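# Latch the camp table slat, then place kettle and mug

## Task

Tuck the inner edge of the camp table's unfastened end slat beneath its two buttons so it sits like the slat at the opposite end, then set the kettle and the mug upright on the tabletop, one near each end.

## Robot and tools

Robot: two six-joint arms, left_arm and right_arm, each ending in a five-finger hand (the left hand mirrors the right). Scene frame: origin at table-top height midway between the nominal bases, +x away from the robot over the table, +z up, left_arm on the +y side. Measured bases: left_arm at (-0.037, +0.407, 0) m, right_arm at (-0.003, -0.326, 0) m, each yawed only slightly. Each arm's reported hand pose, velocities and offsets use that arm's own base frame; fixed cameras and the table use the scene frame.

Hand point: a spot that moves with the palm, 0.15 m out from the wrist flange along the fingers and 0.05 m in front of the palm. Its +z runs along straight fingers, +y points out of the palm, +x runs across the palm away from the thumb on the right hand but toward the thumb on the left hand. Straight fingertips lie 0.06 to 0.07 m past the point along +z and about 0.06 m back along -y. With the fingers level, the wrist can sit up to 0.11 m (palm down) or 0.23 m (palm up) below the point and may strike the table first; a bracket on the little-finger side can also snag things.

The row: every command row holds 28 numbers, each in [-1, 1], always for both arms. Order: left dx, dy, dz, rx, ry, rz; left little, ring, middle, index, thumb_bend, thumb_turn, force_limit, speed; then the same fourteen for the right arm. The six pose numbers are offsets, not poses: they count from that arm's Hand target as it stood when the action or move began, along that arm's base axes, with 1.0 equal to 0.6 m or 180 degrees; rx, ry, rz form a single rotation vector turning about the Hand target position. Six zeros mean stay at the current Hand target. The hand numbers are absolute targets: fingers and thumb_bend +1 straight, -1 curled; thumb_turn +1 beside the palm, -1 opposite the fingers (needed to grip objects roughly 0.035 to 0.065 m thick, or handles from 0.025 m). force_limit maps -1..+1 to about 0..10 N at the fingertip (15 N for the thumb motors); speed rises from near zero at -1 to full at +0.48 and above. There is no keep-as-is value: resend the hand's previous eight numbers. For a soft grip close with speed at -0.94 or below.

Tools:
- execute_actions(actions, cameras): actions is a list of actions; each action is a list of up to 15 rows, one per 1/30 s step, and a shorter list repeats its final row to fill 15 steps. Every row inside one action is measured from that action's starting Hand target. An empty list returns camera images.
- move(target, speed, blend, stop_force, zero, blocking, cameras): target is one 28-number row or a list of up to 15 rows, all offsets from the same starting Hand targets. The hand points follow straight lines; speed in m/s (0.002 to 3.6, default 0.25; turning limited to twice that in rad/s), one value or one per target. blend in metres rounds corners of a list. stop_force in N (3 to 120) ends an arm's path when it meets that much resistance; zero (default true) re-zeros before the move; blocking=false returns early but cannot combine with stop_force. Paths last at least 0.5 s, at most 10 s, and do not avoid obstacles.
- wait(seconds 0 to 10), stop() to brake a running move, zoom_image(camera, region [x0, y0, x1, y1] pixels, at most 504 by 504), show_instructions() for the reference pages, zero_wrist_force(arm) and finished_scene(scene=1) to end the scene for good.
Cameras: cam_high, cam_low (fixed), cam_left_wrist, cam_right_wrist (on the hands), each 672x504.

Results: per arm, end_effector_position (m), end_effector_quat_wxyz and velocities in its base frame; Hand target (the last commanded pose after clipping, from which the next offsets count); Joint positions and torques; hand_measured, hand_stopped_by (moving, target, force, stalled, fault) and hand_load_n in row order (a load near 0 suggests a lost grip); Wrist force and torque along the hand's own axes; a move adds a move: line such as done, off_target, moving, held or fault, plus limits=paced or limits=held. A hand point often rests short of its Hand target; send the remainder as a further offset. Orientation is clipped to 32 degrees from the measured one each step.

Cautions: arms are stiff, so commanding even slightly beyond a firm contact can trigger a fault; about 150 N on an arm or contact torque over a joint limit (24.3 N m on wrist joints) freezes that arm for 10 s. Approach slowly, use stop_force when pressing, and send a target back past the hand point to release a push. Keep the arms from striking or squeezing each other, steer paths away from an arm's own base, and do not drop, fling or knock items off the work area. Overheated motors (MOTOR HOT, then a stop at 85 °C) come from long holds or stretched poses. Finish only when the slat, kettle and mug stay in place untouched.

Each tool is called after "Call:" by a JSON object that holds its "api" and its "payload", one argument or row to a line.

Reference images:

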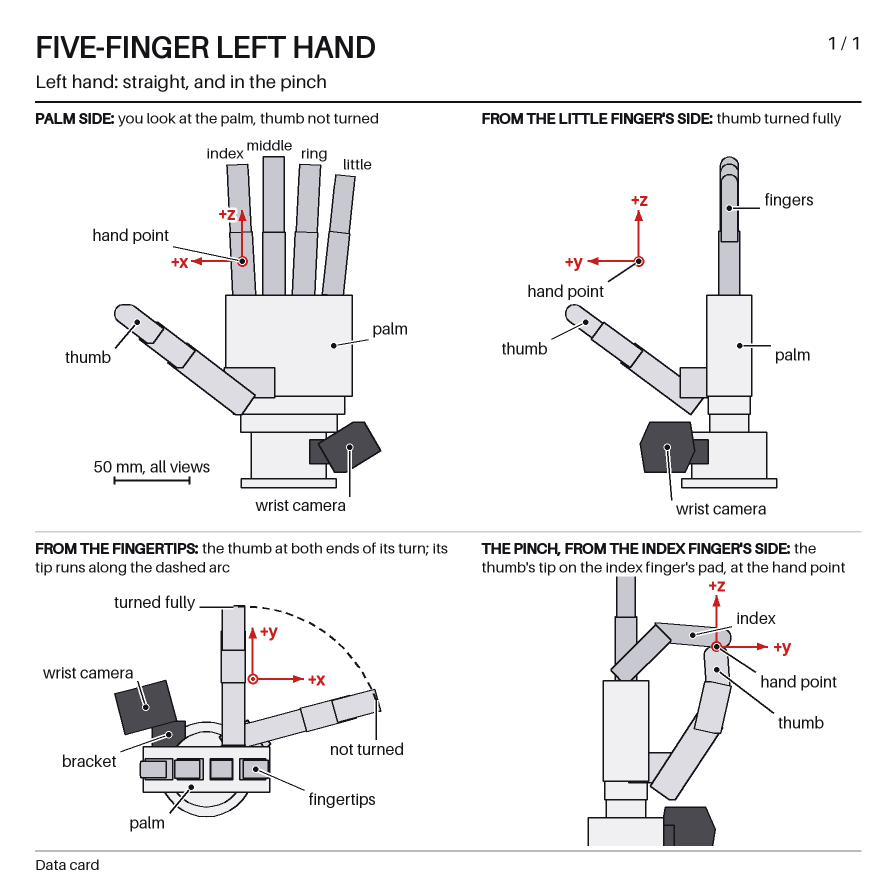

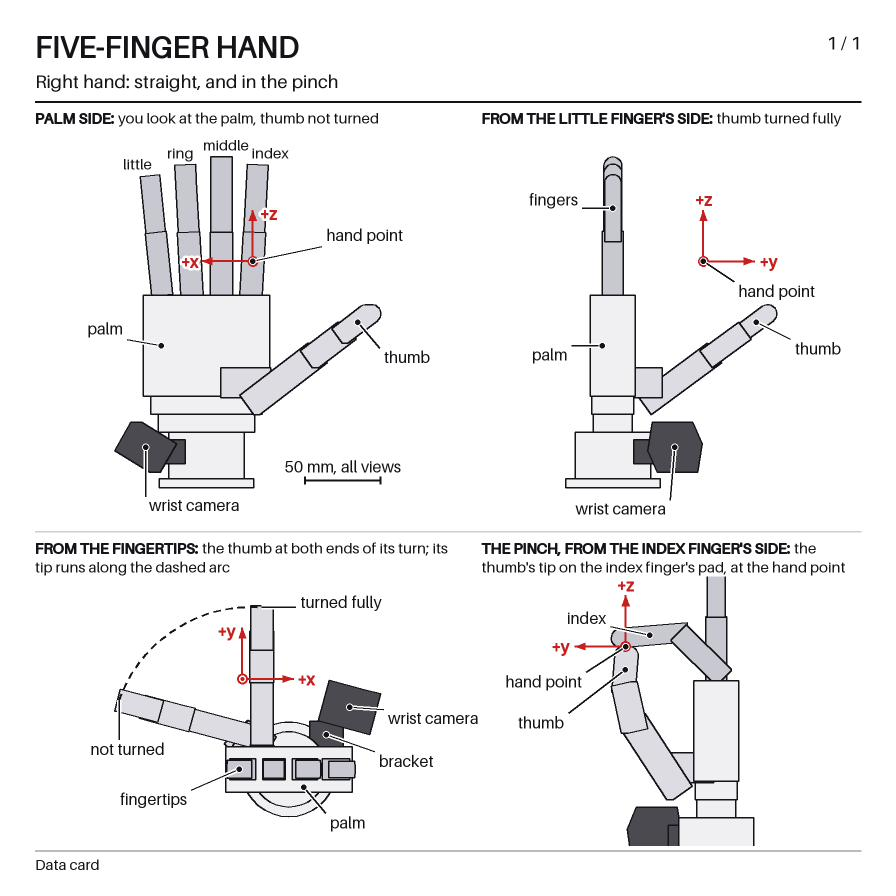

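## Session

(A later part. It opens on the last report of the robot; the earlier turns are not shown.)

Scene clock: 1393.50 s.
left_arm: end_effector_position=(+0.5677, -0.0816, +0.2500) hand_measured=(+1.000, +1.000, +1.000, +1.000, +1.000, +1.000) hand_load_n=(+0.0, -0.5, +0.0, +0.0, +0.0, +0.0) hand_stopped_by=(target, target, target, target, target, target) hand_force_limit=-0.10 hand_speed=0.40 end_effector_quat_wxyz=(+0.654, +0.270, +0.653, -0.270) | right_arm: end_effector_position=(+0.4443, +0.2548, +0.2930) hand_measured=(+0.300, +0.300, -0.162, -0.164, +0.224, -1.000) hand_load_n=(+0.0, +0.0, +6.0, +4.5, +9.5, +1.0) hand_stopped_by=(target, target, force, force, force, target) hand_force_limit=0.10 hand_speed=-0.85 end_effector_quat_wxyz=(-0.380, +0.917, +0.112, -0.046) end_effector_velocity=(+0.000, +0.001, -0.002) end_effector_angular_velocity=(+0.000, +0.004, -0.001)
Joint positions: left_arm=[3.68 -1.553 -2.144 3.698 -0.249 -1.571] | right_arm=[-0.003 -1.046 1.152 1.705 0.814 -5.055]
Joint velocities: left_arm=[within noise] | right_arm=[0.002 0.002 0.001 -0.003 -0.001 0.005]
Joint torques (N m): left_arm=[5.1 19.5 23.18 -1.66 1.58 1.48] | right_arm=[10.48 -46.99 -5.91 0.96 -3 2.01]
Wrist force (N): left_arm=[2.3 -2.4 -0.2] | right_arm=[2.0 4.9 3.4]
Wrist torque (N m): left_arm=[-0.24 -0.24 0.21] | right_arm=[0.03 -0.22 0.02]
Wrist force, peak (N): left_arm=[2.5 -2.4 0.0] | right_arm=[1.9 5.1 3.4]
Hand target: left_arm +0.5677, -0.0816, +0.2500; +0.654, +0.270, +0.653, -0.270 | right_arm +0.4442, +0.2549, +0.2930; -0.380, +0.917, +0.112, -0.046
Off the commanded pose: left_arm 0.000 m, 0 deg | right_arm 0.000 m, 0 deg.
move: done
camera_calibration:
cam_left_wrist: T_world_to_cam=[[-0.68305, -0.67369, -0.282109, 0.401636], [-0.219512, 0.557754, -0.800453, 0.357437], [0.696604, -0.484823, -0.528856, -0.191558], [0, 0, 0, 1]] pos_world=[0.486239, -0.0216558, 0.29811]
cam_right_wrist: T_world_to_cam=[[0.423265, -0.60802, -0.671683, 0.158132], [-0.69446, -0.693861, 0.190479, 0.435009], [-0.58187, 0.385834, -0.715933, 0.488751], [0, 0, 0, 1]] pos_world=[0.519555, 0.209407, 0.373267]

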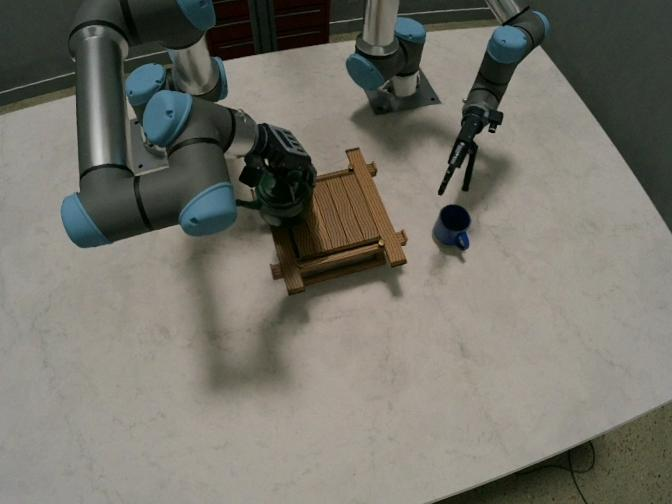

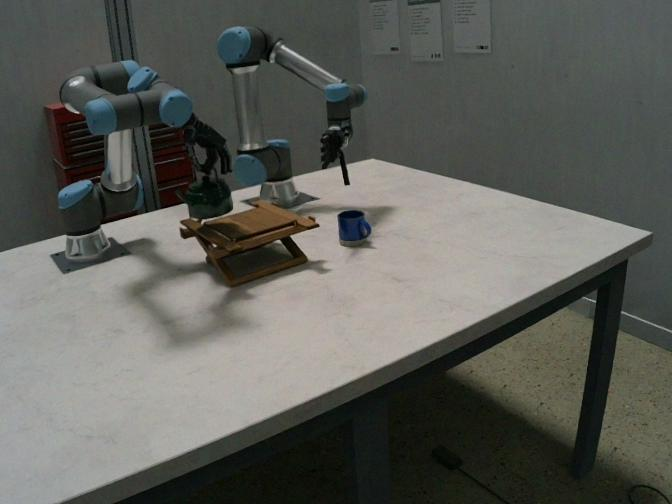

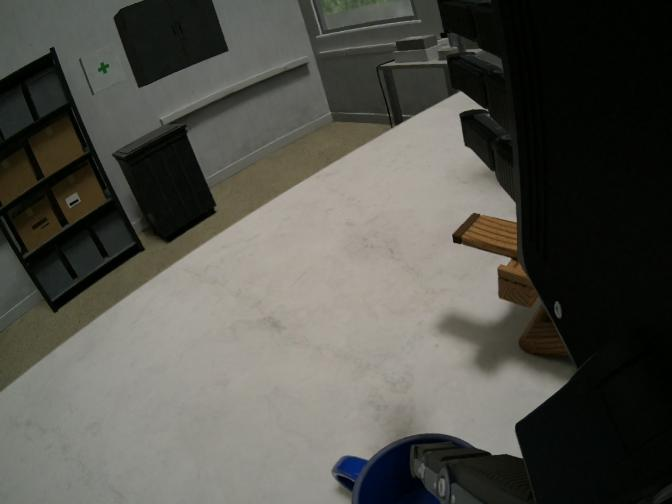

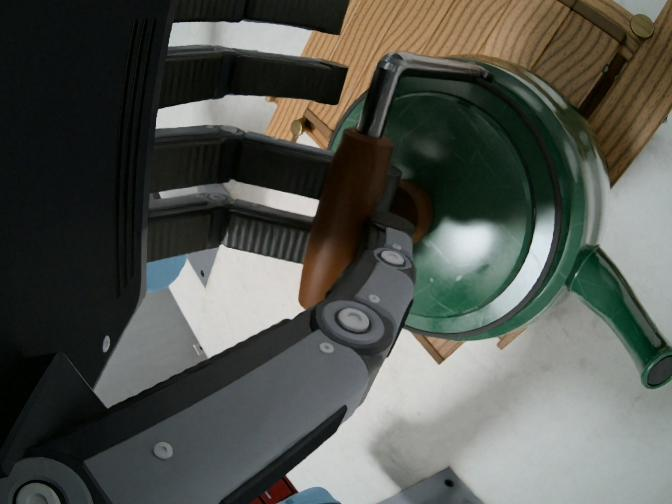

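Call:
{"api": "move", "payload": {
  "target": [0,0,0,0,0,0,1,1,1,1,1,1,-0.1,0.4,0.0375,0.0345,-0.02,0,0,0,0.3,0.3,-0.25,-0.25,-0.15,-1,0.1,-0.85],
  "speed": 0.06,
  "cameras": ["cam_high","cam_low","cam_right_wrist"]
}}

Call:
{"api": "zoom_image", "payload": {
  "camera": "cam_low",
  "region": [160, 150, 340, 300]
}}

Call:
{"api": "zoom_image", "payload": {
  "camera": "cam_high",
  "region": [220, 110, 420, 310]
}}

Scene clock: 1413.53 s.
left_arm: end_effector_position=(+0.5677, -0.0816, +0.2500) hand_measured=(+1.000, +1.000, +1.000, +1.000, +1.000, +1.000) hand_load_n=(+0.0, +0.0, +0.0, +0.0, +0.0, +0.0) hand_stopped_by=(target, target, target, target, target, target) hand_force_limit=-0.10 hand_speed=0.40 end_effector_quat_wxyz=(+0.654, +0.270, +0.653, -0.270) | right_arm: end_effector_position=(+0.4666, +0.2756, +0.2810) hand_measured=(+0.300, +0.300, -0.162, -0.164, +0.224, -1.000) hand_load_n=(+0.0, +0.0, +6.0, +4.5, +9.5, +1.0) hand_stopped_by=(target, target, force, force, force, target) hand_force_limit=0.10 hand_speed=-0.85 end_effector_quat_wxyz=(-0.380, +0.917, +0.112, -0.046)
Joint positions: left_arm=[3.68 -1.553 -2.144 3.698 -0.249 -1.571] | right_arm=[0.036 -0.968 1.051 1.692 0.806 -5.002]
Joint torques (N m): left_arm=[5.16 18.07 23.16 -1.68 1.63 1.36] | right_arm=[15.2 -31.2 -30.99 2.29 -2.92 1.69]
Wrist force (N): left_arm=[2.4 -2.3 -0.2] | right_arm=[1.7 4.8 3.3]
Wrist torque (N m): left_arm=[-0.22 -0.25 0.21] | right_arm=[0.07 -0.14 0.02]
Wrist force, peak (N): left_arm=[2.5 -2.5 0.1] | right_arm=[2.0 5.0 3.7]
Hand target: left_arm +0.5677, -0.0816, +0.2500; +0.654, +0.270, +0.653, -0.270 | right_arm +0.4667, +0.2756, +0.2810; -0.380, +0.917, +0.112, -0.046
Off the commanded pose: left_arm 0.000 m, 0 deg | right_arm 0.000 m, 0 deg.
move: done
camera_calibration:
cam_right_wrist: T_world_to_cam=[[0.4233, -0.607967, -0.671709, 0.153257], [-0.694513, -0.693848, 0.190334, 0.467292], [-0.581781, 0.385942, -0.715947, 0.485043], [0, 0, 0, 1]] pos_world=[0.541855, 0.230207, 0.361268]
Images, in order (width x height): cam_high 672x504, cam_low 672x504, cam_right_wrist 672x504.

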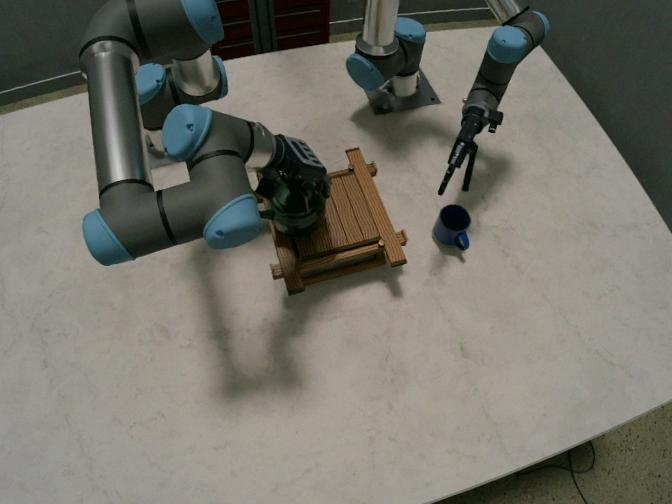

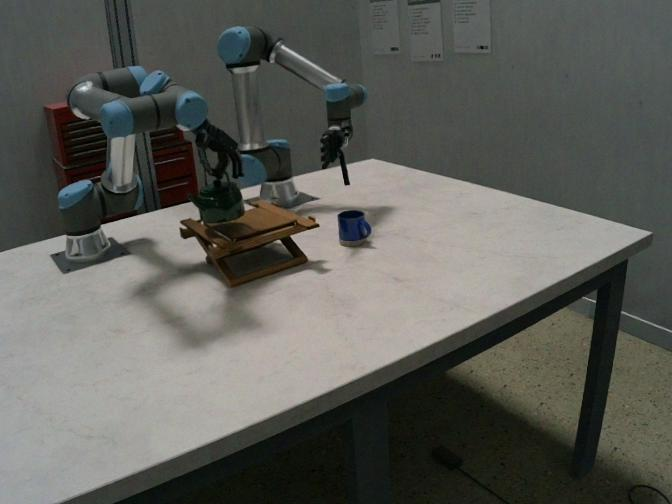

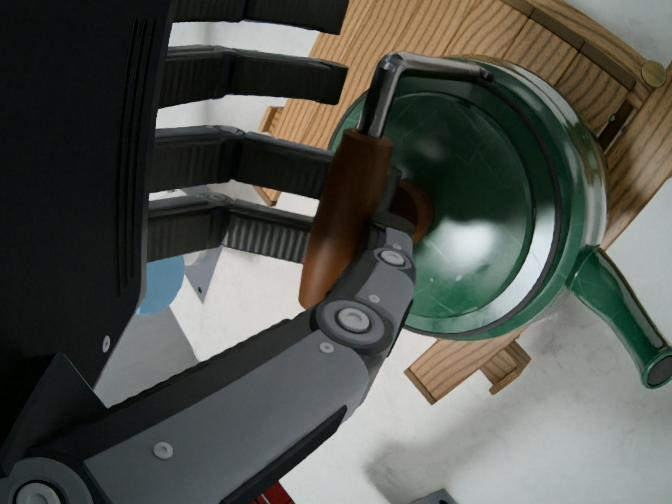

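Scaled by 2.800 from the camera's 672x504 image, which has a finer 960x720 frame.

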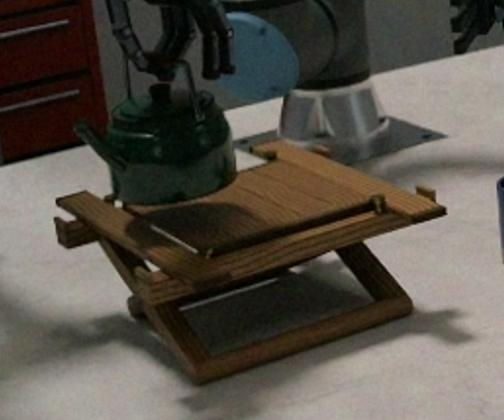

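Scaled by 2.520 from the camera's 672x504 image, which has a finer 960x720 frame.

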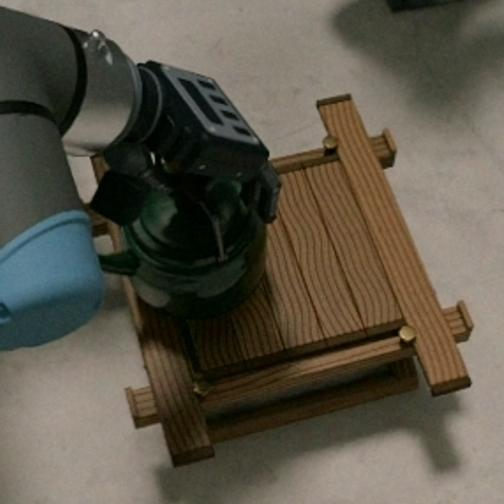

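Call:
{"api": "move", "payload": {
  "target": [0,0,0,0,0,0,1,1,1,1,1,1,-0.1,0.4,0,0,-0.075,0,0,0,0.3,0.3,-0.25,-0.25,-0.15,-1,0.1,-0.85],
  "speed": 0.015,
  "stop_force": 3,
  "cameras": ["cam_high","cam_low","cam_right_wrist"]
}}

Call:
{"api": "zoom_image", "payload": {
  "camera": "cam_low",
  "region": [160, 150, 340, 300]
}}

Scene clock: 1422.30 s.
left_arm: end_effector_position=(+0.5677, -0.0816, +0.2500) hand_measured=(+1.000, +1.000, +1.000, +1.000, +1.000, +1.000) hand_load_n=(+0.0, +0.0, +0.0, +0.0, +0.0, +0.0) hand_stopped_by=(target, target, target, target, target, target) hand_force_limit=-0.10 hand_speed=0.40 end_effector_quat_wxyz=(+0.654, +0.270, +0.653, -0.270) | right_arm: end_effector_position=(+0.4667, +0.2756, +0.2439) hand_measured=(+0.300, +0.300, -0.164, -0.164, +0.222, -1.000) hand_load_n=(+0.0, +0.0, +1.0, +1.0, +2.0, +0.0) hand_stopped_by=(target, target, force, force, force, target) hand_force_limit=0.10 hand_speed=-0.85 end_effector_quat_wxyz=(-0.380, +0.917, +0.112, -0.046)
Joint positions: left_arm=[3.68 -1.553 -2.144 3.698 -0.249 -1.571] | right_arm=[0.036 -0.956 1.126 1.604 0.806 -5.002]
Joint torques (N m): left_arm=[4.29 15.89 23.17 -1.5 1.56 1.49] | right_arm=[11.61 -50.43 -31.66 4.85 -1.22 -0.53]
Wrist force (N): left_arm=[2.1 -2.3 -0.1] | right_arm=[1.8 4.6 3.2]
Wrist torque (N m): left_arm=[-0.22 -0.21 0.19] | right_arm=[0.02 -0.16 0.02]
Wrist force, peak (N): left_arm=[2.5 -2.4 -0.1] | right_arm=[1.9 5.1 3.4]
Hand target: left_arm +0.5677, -0.0816, +0.2500; +0.654, +0.270, +0.653, -0.270 | right_arm +0.4667, +0.2756, +0.2439; -0.380, +0.917, +0.112, -0.046 (not the last commanded pose)
Off the commanded pose: left_arm 0.000 m, 0 deg | right_arm 0.008 m, 0 deg.
move: contact (right_arm)
camera_calibration:
cam_right_wrist: T_world_to_cam=[[0.423265, -0.60802, -0.671683, 0.128378], [-0.69446, -0.693861, 0.190479, 0.47442], [-0.58187, 0.385834, -0.715933, 0.458569], [0, 0, 0, 1]] pos_world=[0.541955, 0.230307, 0.324167]
Images, in order (width x height): cam_high 672x504, cam_low 672x504, cam_right_wrist 672x504.

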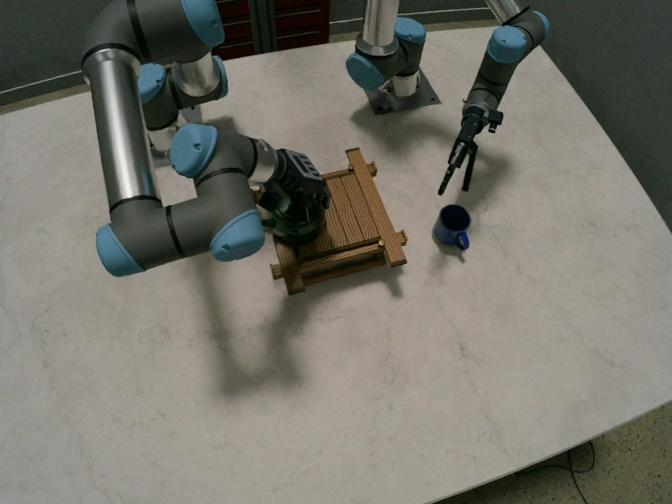

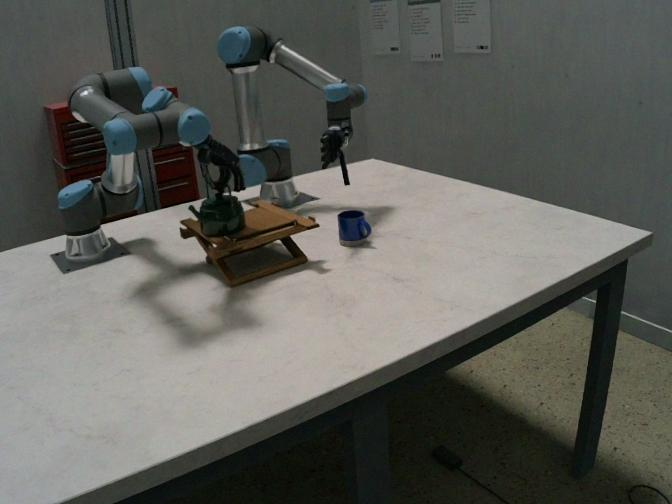

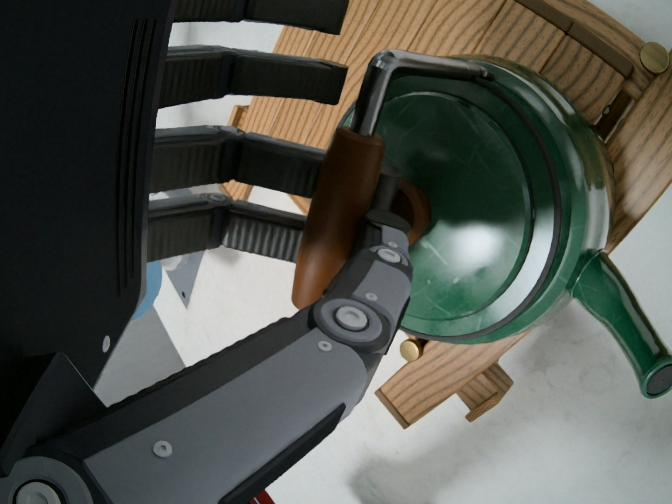

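Scaled by 2.800 from the camera's 672x504 image, which has a finer 960x720 frame.

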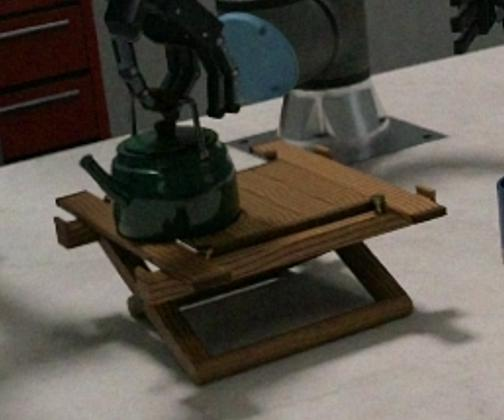

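Call:
{"api": "move", "payload": {
  "target": [0,0,0,0,0,0,1,1,1,1,1,1,-0.1,0.4,0,0,0,0,0,0,0.3,0.3,0.3,0.3,0.9,-1,0.1,-0.6],
  "speed": 0.015,
  "cameras": ["cam_low","cam_right_wrist"]
}}

Call:
{"api": "zoom_image", "payload": {
  "camera": "cam_low",
  "region": [160, 150, 340, 300]
}}

Scene clock: 1429.17 s.
left_arm: end_effector_position=(+0.5677, -0.0816, +0.2500) hand_measured=(+1.000, +1.000, +1.000, +1.000, +1.000, +1.000) hand_load_n=(+0.0, +0.0, +0.0, +0.0, +0.0, +0.0) hand_stopped_by=(target, target, target, target, target, target) hand_force_limit=-0.10 hand_speed=0.40 end_effector_quat_wxyz=(+0.654, +0.270, +0.653, -0.270) | right_arm: end_effector_position=(+0.4667, +0.2756, +0.2439) hand_measured=(+0.300, +0.300, -0.032, +0.300, +0.900, -1.000) hand_load_n=(+0.0, +0.0, -11.5, +0.0, +0.0, +0.0) hand_stopped_by=(target, target, stalled, target, target, target) hand_force_limit=0.10 hand_speed=-0.60 end_effector_quat_wxyz=(-0.380, +0.917, +0.112, -0.046)
Joint positions: left_arm=[3.68 -1.553 -2.144 3.698 -0.249 -1.571] | right_arm=[0.036 -0.956 1.126 1.604 0.806 -5.002]
Joint torques (N m): left_arm=[4.46 13.4 22.98 -1.64 1.5 1.47] | right_arm=[11.62 -18.69 -0.18 -2.15 2.51 -0.68]
Wrist force (N): left_arm=[2.5 -2.4 -0.1] | right_arm=[2.1 -13.6 -15.9]
Wrist torque (N m): left_arm=[-0.24 -0.27 0.22] | right_arm=[0.09 0.12 -0.27]
Wrist force, peak (N): left_arm=[2.5 -2.4 -0.1] | right_arm=[2.0 -13.7 -15.8]
Hand target: left_arm +0.5677, -0.0816, +0.2500; +0.654, +0.270, +0.653, -0.270 | right_arm +0.4667, +0.2756, +0.2439; -0.380, +0.917, +0.112, -0.046
Off the commanded pose: left_arm 0.000 m, 0 deg | right_arm 0.000 m, 0 deg.
move: done
camera_calibration:
cam_right_wrist: T_world_to_cam=[[0.423265, -0.60802, -0.671683, 0.128378], [-0.69446, -0.693861, 0.190479, 0.47442], [-0.58187, 0.385834, -0.715933, 0.458569], [0, 0, 0, 1]] pos_world=[0.541955, 0.230307, 0.324167]
Images, in order (width x height): cam_low 672x504, cam_right_wrist 672x504.

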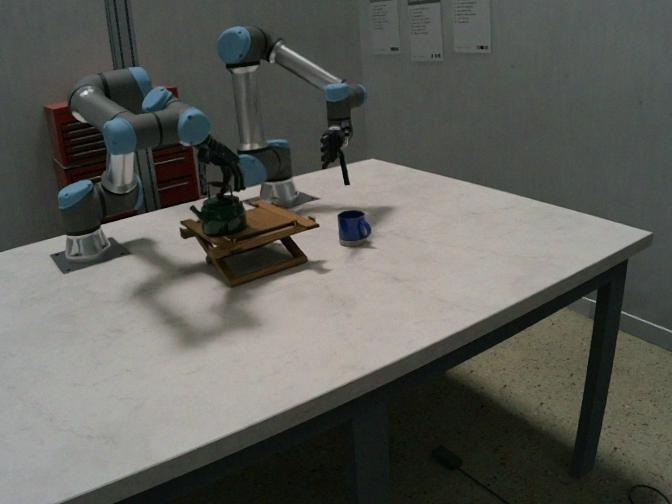

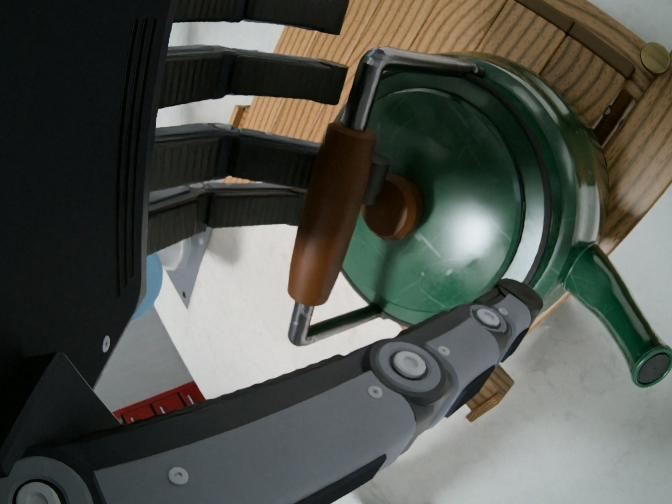

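Scaled by 2.800 from the camera's 672x504 image, which has a finer 960x720 frame.

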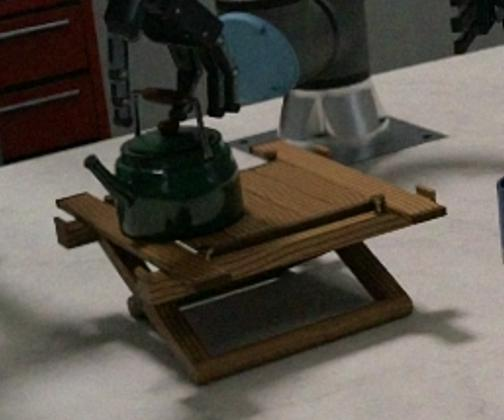

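Call:
{"api": "move", "payload": {
  "target": [0,0,0,0,0,0,1,1,1,1,1,1,-0.1,0.4,0,0,0,0,0,0,0.3,0.3,-0.15,0.3,0.9,-1,0.3,-0.5],
  "speed": 0.015,
  "cameras": ["cam_low","cam_right_wrist"]
}}

Call:
{"api": "zoom_image", "payload": {
  "camera": "cam_right_wrist",
  "region": [150, 50, 550, 400]
}}

Call:
{"api": "zoom_image", "payload": {
  "camera": "cam_low",
  "region": [180, 150, 260, 250]
}}

Scene clock: 1438.17 s.
left_arm: end_effector_position=(+0.5677, -0.0816, +0.2500) hand_measured=(+1.000, +1.000, +1.000, +1.000, +1.000, +1.000) hand_load_n=(+0.0, +0.0, +0.0, +0.0, +0.0, +0.0) hand_stopped_by=(target, target, target, target, target, target) hand_force_limit=-0.10 hand_speed=0.40 end_effector_quat_wxyz=(+0.654, +0.270, +0.653, -0.270) | right_arm: end_effector_position=(+0.4667, +0.2756, +0.2438) hand_measured=(+0.300, +0.300, -0.150, +0.300, +0.900, -1.000) hand_load_n=(+0.0, +0.0, +0.0, +0.0, +0.0, +0.0) hand_stopped_by=(target, target, target, target, target, target) hand_force_limit=0.30 hand_speed=-0.50 end_effector_quat_wxyz=(-0.380, +0.917, +0.112, -0.047)
Joint positions: left_arm=[3.68 -1.553 -2.144 3.698 -0.249 -1.571] | right_arm=[0.036 -0.955 1.126 1.604 0.806 -5.002]
Joint torques (N m): left_arm=[5.04 11.62 22.4 -1.62 1.6 1.39] | right_arm=[6.78 -47.86 -18.35 4.44 -2.05 -0.88]
Wrist force (N): left_arm=[2.1 -2.3 -0.2] | right_arm=[1.6 1.6 0.8]
Wrist torque (N m): left_arm=[-0.22 -0.21 0.20] | right_arm=[-0.05 -0.12 -0.03]
Wrist force, peak (N): left_arm=[2.4 -2.5 -0.1] | right_arm=[2.2 -13.8 -16.0]
Hand target: left_arm +0.5677, -0.0816, +0.2500; +0.654, +0.270, +0.653, -0.270 | right_arm +0.4667, +0.2756, +0.2439; -0.380, +0.917, +0.112, -0.046
Off the commanded pose: left_arm 0.000 m, 0 deg | right_arm 0.000 m, 0 deg.
move: done
camera_calibration:
cam_right_wrist: T_world_to_cam=[[0.423113, -0.608026, -0.671774, 0.128424], [-0.694407, -0.693866, 0.190654, 0.474354], [-0.582044, 0.385816, -0.715801, 0.458552], [0, 0, 0, 1]] pos_world=[0.541954, 0.230307, 0.324067]
Images, in order (width x height): cam_low 672x504, cam_right_wrist 672x504.

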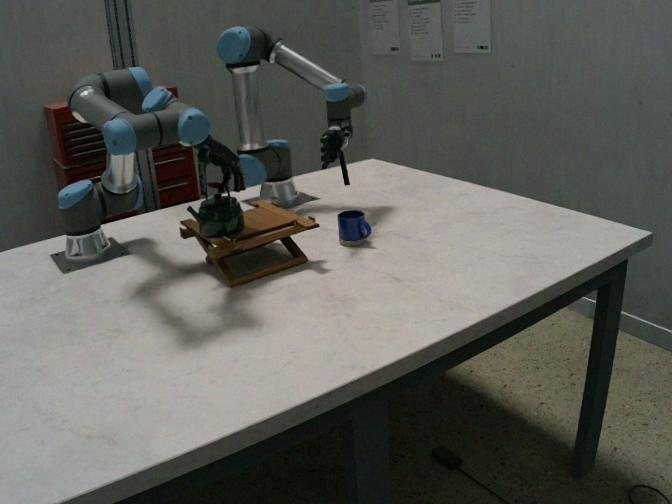

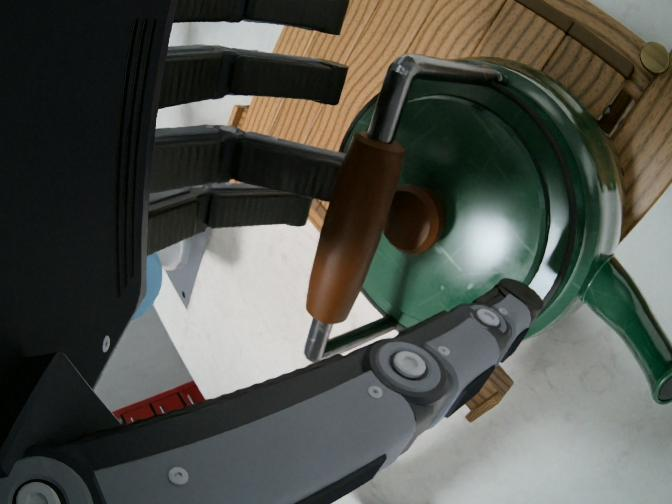

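Scaled by 1.260 from the camera's 672x504 image, which has a finer 960x720 frame.

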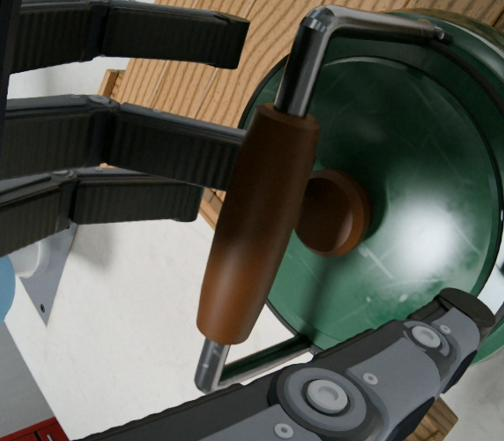

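Scaled by 5.040 from the camera's 672x504 image, which has a finer 960x720 frame.

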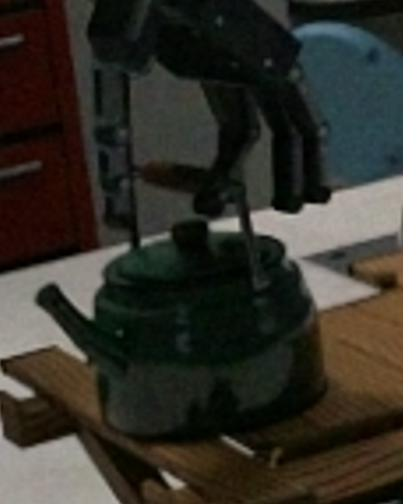

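Call:
{"api": "move", "payload": {
  "target": [
    [0,0,0,0,0,0,1,1,1,1,1,1,-0.1,0.4,0,0.035,0,0,0,0,0.3,0.3,-0.15,0.3,0.9,-1,0.3,-0.5],
    [0,0,0,0,0,0,1,1,1,1,1,1,-0.1,0.4,0,0.035,0,0,0,0,0.3,0.3,0.3,0.3,0.9,-1,0.3,-0.5]
  ],
  "speed": 0.02,
  "cameras": ["cam_low","cam_right_wrist"]
}}

Scene clock: 1443.87 s.
left_arm: end_effector_position=(+0.5677, -0.0816, +0.2500) hand_measured=(+1.000, +1.000, +1.000, +1.000, +1.000, +1.000) hand_load_n=(+0.0, +0.0, +0.0, +0.0, +0.0, +0.0) hand_stopped_by=(target, target, target, target, target, target) hand_force_limit=-0.10 hand_speed=0.40 end_effector_quat_wxyz=(+0.654, +0.270, +0.653, -0.270) | right_arm: end_effector_position=(+0.4667, +0.2966, +0.2439) hand_measured=(+0.300, +0.300, +0.300, +0.300, +0.900, -1.000) hand_load_n=(+0.0, +0.5, +0.0, +0.0, +0.0, +0.0) hand_stopped_by=(target, target, target, target, target, target) hand_force_limit=0.30 hand_speed=-0.50 end_effector_quat_wxyz=(-0.380, +0.917, +0.112, -0.046)
Joint positions: left_arm=[3.68 -1.553 -2.144 3.698 -0.249 -1.571] | right_arm=[0.075 -0.939 1.089 1.587 0.799 -4.949]
Joint torques (N m): left_arm=[5 9.43 23.12 -1.68 1.57 1.51] | right_arm=[13.19 -29.88 -30.8 0.93 -2.12 1.55]
Wrist force (N): left_arm=[2.5 -2.3 -0.1] | right_arm=[1.6 1.8 0.6]
Wrist torque (N m): left_arm=[-0.21 -0.27 0.21] | right_arm=[0.01 -0.11 -0.01]
Wrist force, peak (N): left_arm=[2.6 -2.5 0.0] | right_arm=[1.9 1.9 0.8]
Hand target: left_arm +0.5677, -0.0816, +0.2500; +0.654, +0.270, +0.653, -0.270 | right_arm +0.4667, +0.2966, +0.2439; -0.380, +0.917, +0.112, -0.046
Off the commanded pose: left_arm 0.000 m, 0 deg | right_arm 0.000 m, 0 deg.
move: done
camera_calibration:
cam_right_wrist: T_world_to_cam=[[0.423265, -0.60802, -0.671683, 0.141147], [-0.69446, -0.693861, 0.190479, 0.488991], [-0.58187, 0.385834, -0.715933, 0.450466], [0, 0, 0, 1]] pos_world=[0.541955, 0.251307, 0.324167]
Images, in order (width x height): cam_low 672x504, cam_right_wrist 672x504.

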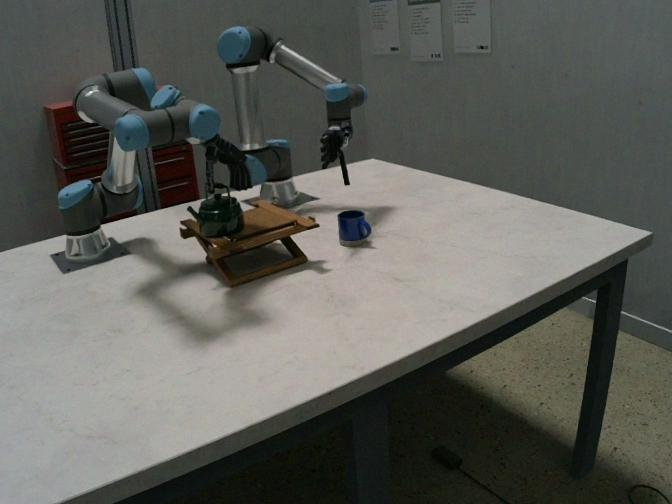

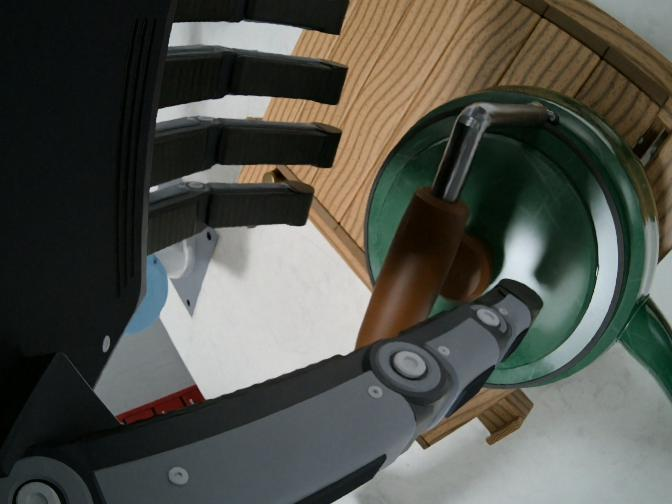

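Call:
{"api": "move", "payload": {
  "target": [
    [0,0,0,0,0,0,1,1,1,1,1,1,-0.1,0.4,0,0,0.22,0,0,0,0.3,0.3,0.3,0.3,0.9,-1,0.3,-0.5],
    [0,0,0,0,0,0,1,1,1,1,1,1,-0.1,0.4,0.08,-0.33,0.27,0,0,0,0.3,0.3,0.3,0.3,0.9,-1,0.3,-0.5]
  ],
  "speed": [0.06,0.2],
  "cameras": ["all"]
}}

Call:
{"api": "zoom_image", "payload": {
  "camera": "cam_high",
  "region": [230, 130, 430, 310]
}}

Call:
{"api": "zoom_image", "payload": {
  "camera": "cam_low",
  "region": [160, 170, 340, 300]
}}

Scene clock: 1453.97 s.
left_arm: end_effector_position=(+0.5677, -0.0816, +0.2500) hand_measured=(+1.000, +1.000, +1.000, +1.000, +1.000, +1.000) hand_load_n=(+0.0, +0.0, +0.0, +0.0, +0.0, +0.0) hand_stopped_by=(target, target, target, target, target, target) hand_force_limit=-0.10 hand_speed=0.40 end_effector_quat_wxyz=(+0.654, +0.270, +0.653, -0.270) | right_arm: end_effector_position=(+0.5146, +0.0988, +0.4059) hand_measured=(+0.300, +0.300, +0.300, +0.300, +0.900, -1.000) hand_load_n=(+0.0, +0.0, +0.0, +0.0, +0.0, +0.0) hand_stopped_by=(target, target, target, target, target, target) hand_force_limit=0.30 hand_speed=-0.50 end_effector_quat_wxyz=(-0.380, +0.917, +0.112, -0.046) end_effector_velocity=(+0.000, -0.001, +0.001) end_effector_angular_velocity=(-0.001, -0.001, +0.001)
Joint positions: left_arm=[3.68 -1.553 -2.144 3.698 -0.249 -1.571] | right_arm=[-0.275 -0.884 0.654 2.262 0.909 -5.392]
Joint velocities: left_arm=[within noise] | right_arm=[-0.001 0.001 -0.005 0.003 0.001 -0.002]
Joint torques (N m): left_arm=[5 8.77 22.89 -1.62 1.61 1.41] | right_arm=[-13.05 -30.95 -30.01 4.62 0.65 -1.75]
Wrist force (N): left_arm=[2.3 -2.5 0.0] | right_arm=[1.5 1.6 0.4]
Wrist torque (N m): left_arm=[-0.27 -0.23 0.21] | right_arm=[0.02 -0.13 0.09]
Wrist force, peak (N): left_arm=[2.6 -2.4 -0.1] | right_arm=[1.7 2.1 1.1]
Hand target: left_arm +0.5677, -0.0816, +0.2500; +0.654, +0.270, +0.653, -0.270 | right_arm +0.5147, +0.0986, +0.4059; -0.380, +0.917, +0.112, -0.046
Off the commanded pose: left_arm 0.000 m, 0 deg | right_arm 0.000 m, 0 deg.
move: done
camera_calibration:
cam_left_wrist: T_world_to_cam=[[-0.68305, -0.67369, -0.282109, 0.401636], [-0.219512, 0.557754, -0.800453, 0.357437], [0.696604, -0.484823, -0.528856, -0.191558], [0, 0, 0, 1]] pos_world=[0.486239, -0.0216558, 0.29811]
cam_right_wrist: T_world_to_cam=[[0.423229, -0.607997, -0.671726, 0.109356], [-0.6945, -0.693834, 0.190429, 0.354198], [-0.581847, 0.385919, -0.715905, 0.670703], [0, 0, 0, 1]] pos_world=[0.589955, 0.0534065, 0.486167]

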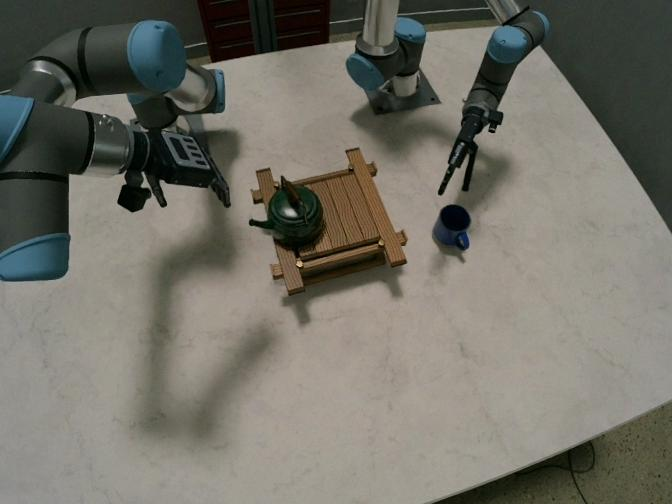

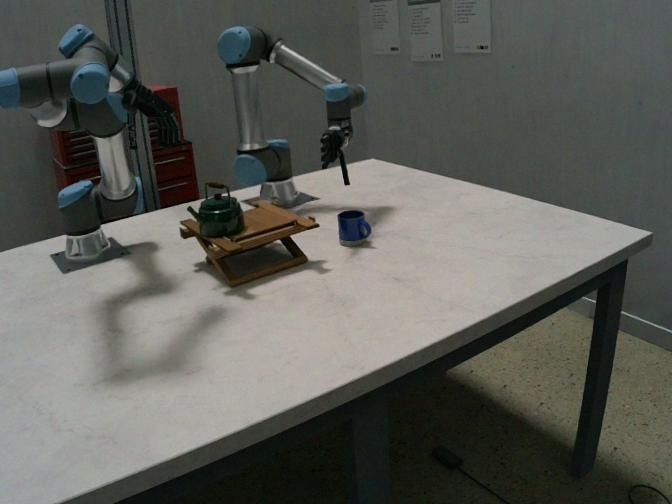

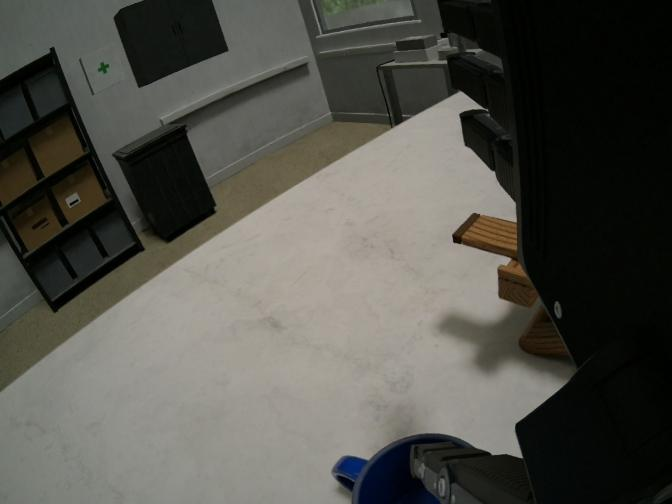

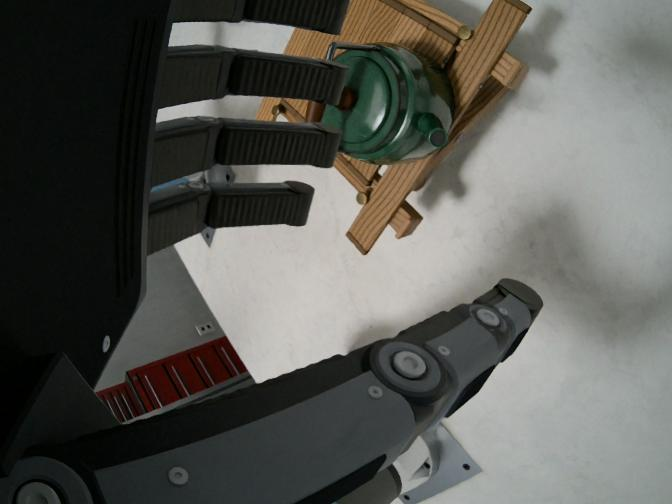

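Scaled by 2.520 from the camera's 672x504 image, which has a finer 960x720 frame.

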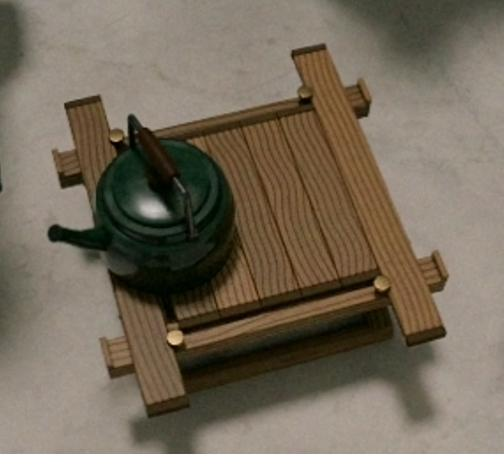

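Scaled by 2.800 from the camera's 672x504 image, which has a finer 960x720 frame.

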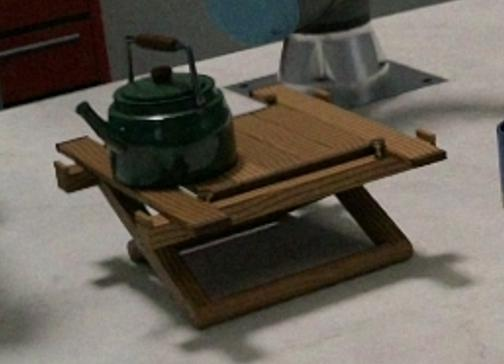

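Call:
{"api": "execute_actions", "payload": {
  "actions": []
}}

Scene clock: 1470.13 s.
left_arm: end_effector_position=(+0.5677, -0.0816, +0.2500) hand_measured=(+1.000, +1.000, +1.000, +1.000, +1.000, +1.000) hand_load_n=(+0.0, +0.0, -0.5, +0.0, +0.0, +0.0) hand_stopped_by=(target, target, target, target, target, target) hand_force_limit=-0.10 hand_speed=0.40 end_effector_quat_wxyz=(+0.654, +0.270, +0.653, -0.270) | right_arm: end_effector_position=(+0.5147, +0.0986, +0.4059) hand_measured=(+0.300, +0.300, +0.300, +0.300, +0.900, -1.000) hand_load_n=(+0.0, +0.0, -0.5, +0.0, +0.0, +0.0) hand_stopped_by=(target, target, target, target, target, target) hand_force_limit=0.30 hand_speed=-0.50 end_effector_quat_wxyz=(-0.380, +0.917, +0.112, -0.046)
Joint positions: left_arm=[3.68 -1.553 -2.144 3.698 -0.249 -1.571] | right_arm=[-0.275 -0.884 0.653 2.263 0.909 -5.392]
Joint velocities: within noise
Joint torques (N m): left_arm=[4.35 8.96 23.62 -1.63 1.69 1.37] | right_arm=[-12.87 -31.88 -29.78 4.46 0.72 -1.73]
Wrist force (N): left_arm=[2.3 -2.4 -0.1] | right_arm=[1.8 1.6 0.3]
Wrist torque (N m): left_arm=[-0.25 -0.22 0.21] | right_arm=[0.02 -0.17 0.10]
Wrist force, peak (N): left_arm=[2.6 -2.5 0.0] | right_arm=[1.8 1.8 0.1]
Hand target: left_arm +0.5677, -0.0816, +0.2500; +0.654, +0.270, +0.653, -0.270 | right_arm +0.5147, +0.0986, +0.4059; -0.380, +0.917, +0.112, -0.046
Off the commanded pose: left_arm 0.000 m, 0 deg | right_arm 0.000 m, 0 deg.
camera_calibration:
cam_left_wrist: T_world_to_cam=[[-0.68305, -0.67369, -0.282109, 0.401636], [-0.219512, 0.557754, -0.800453, 0.357437], [0.696604, -0.484823, -0.528856, -0.191558], [0, 0, 0, 1]] pos_world=[0.486239, -0.0216558, 0.29811]
cam_right_wrist: T_world_to_cam=[[0.423265, -0.60802, -0.671683, 0.109255], [-0.69446, -0.693861, 0.190479, 0.354083], [-0.58187, 0.385834, -0.715933, 0.670772], [0, 0, 0, 1]] pos_world=[0.589955, 0.0533066, 0.486167]

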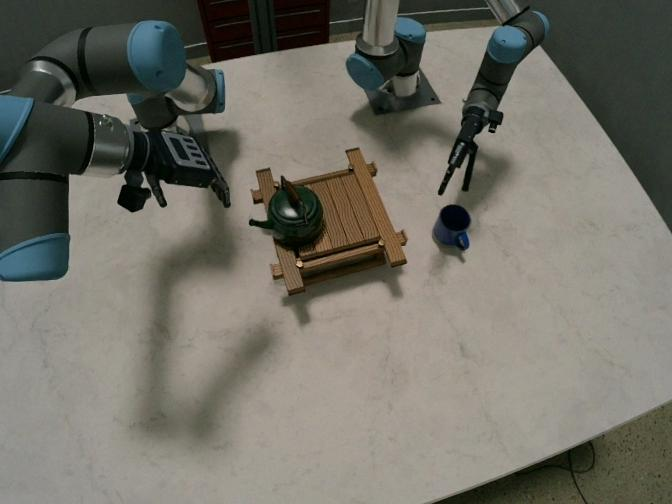

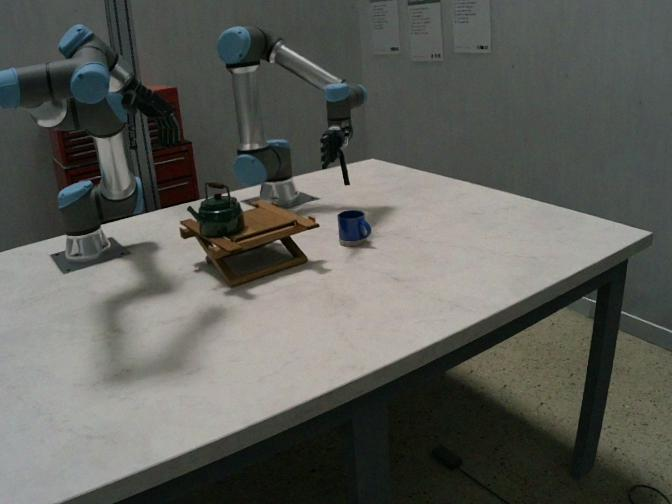

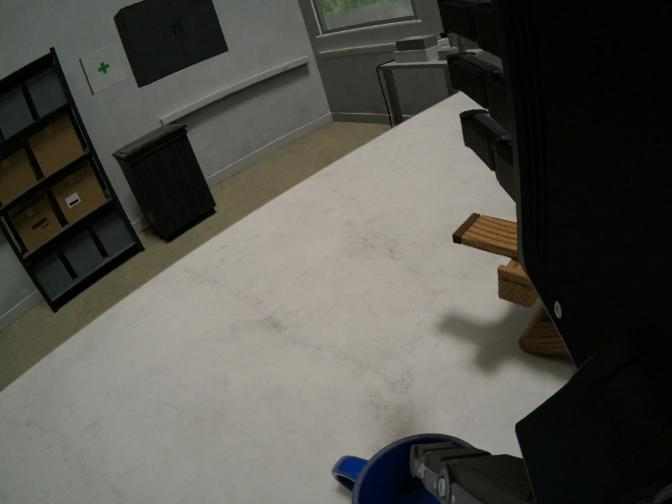

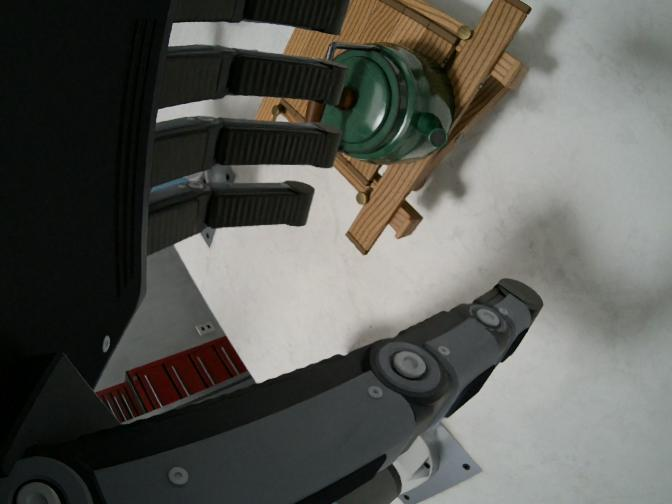

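Call:
{"api": "zoom_image", "payload": {
  "camera": "cam_left_wrist",
  "region": [320, 400, 520, 504]
}}

Call:
{"api": "zoom_image", "payload": {
  "camera": "cam_high",
  "region": [230, 120, 510, 310]
}}

Scaled by 2.520 from the camera's 672x504 image, which has a finer 960x720 frame.

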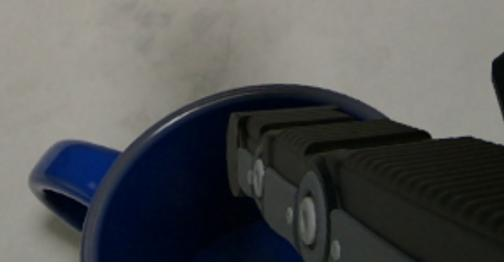

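Scaled by 1.800 from the camera's 672x504 image, which has a finer 960x720 frame.

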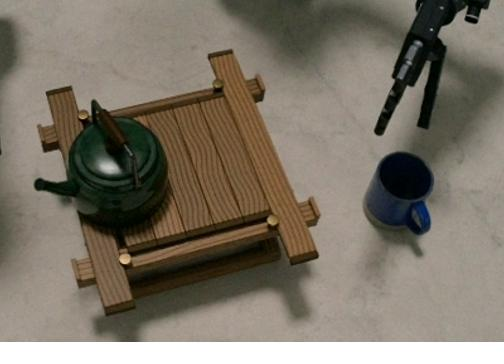

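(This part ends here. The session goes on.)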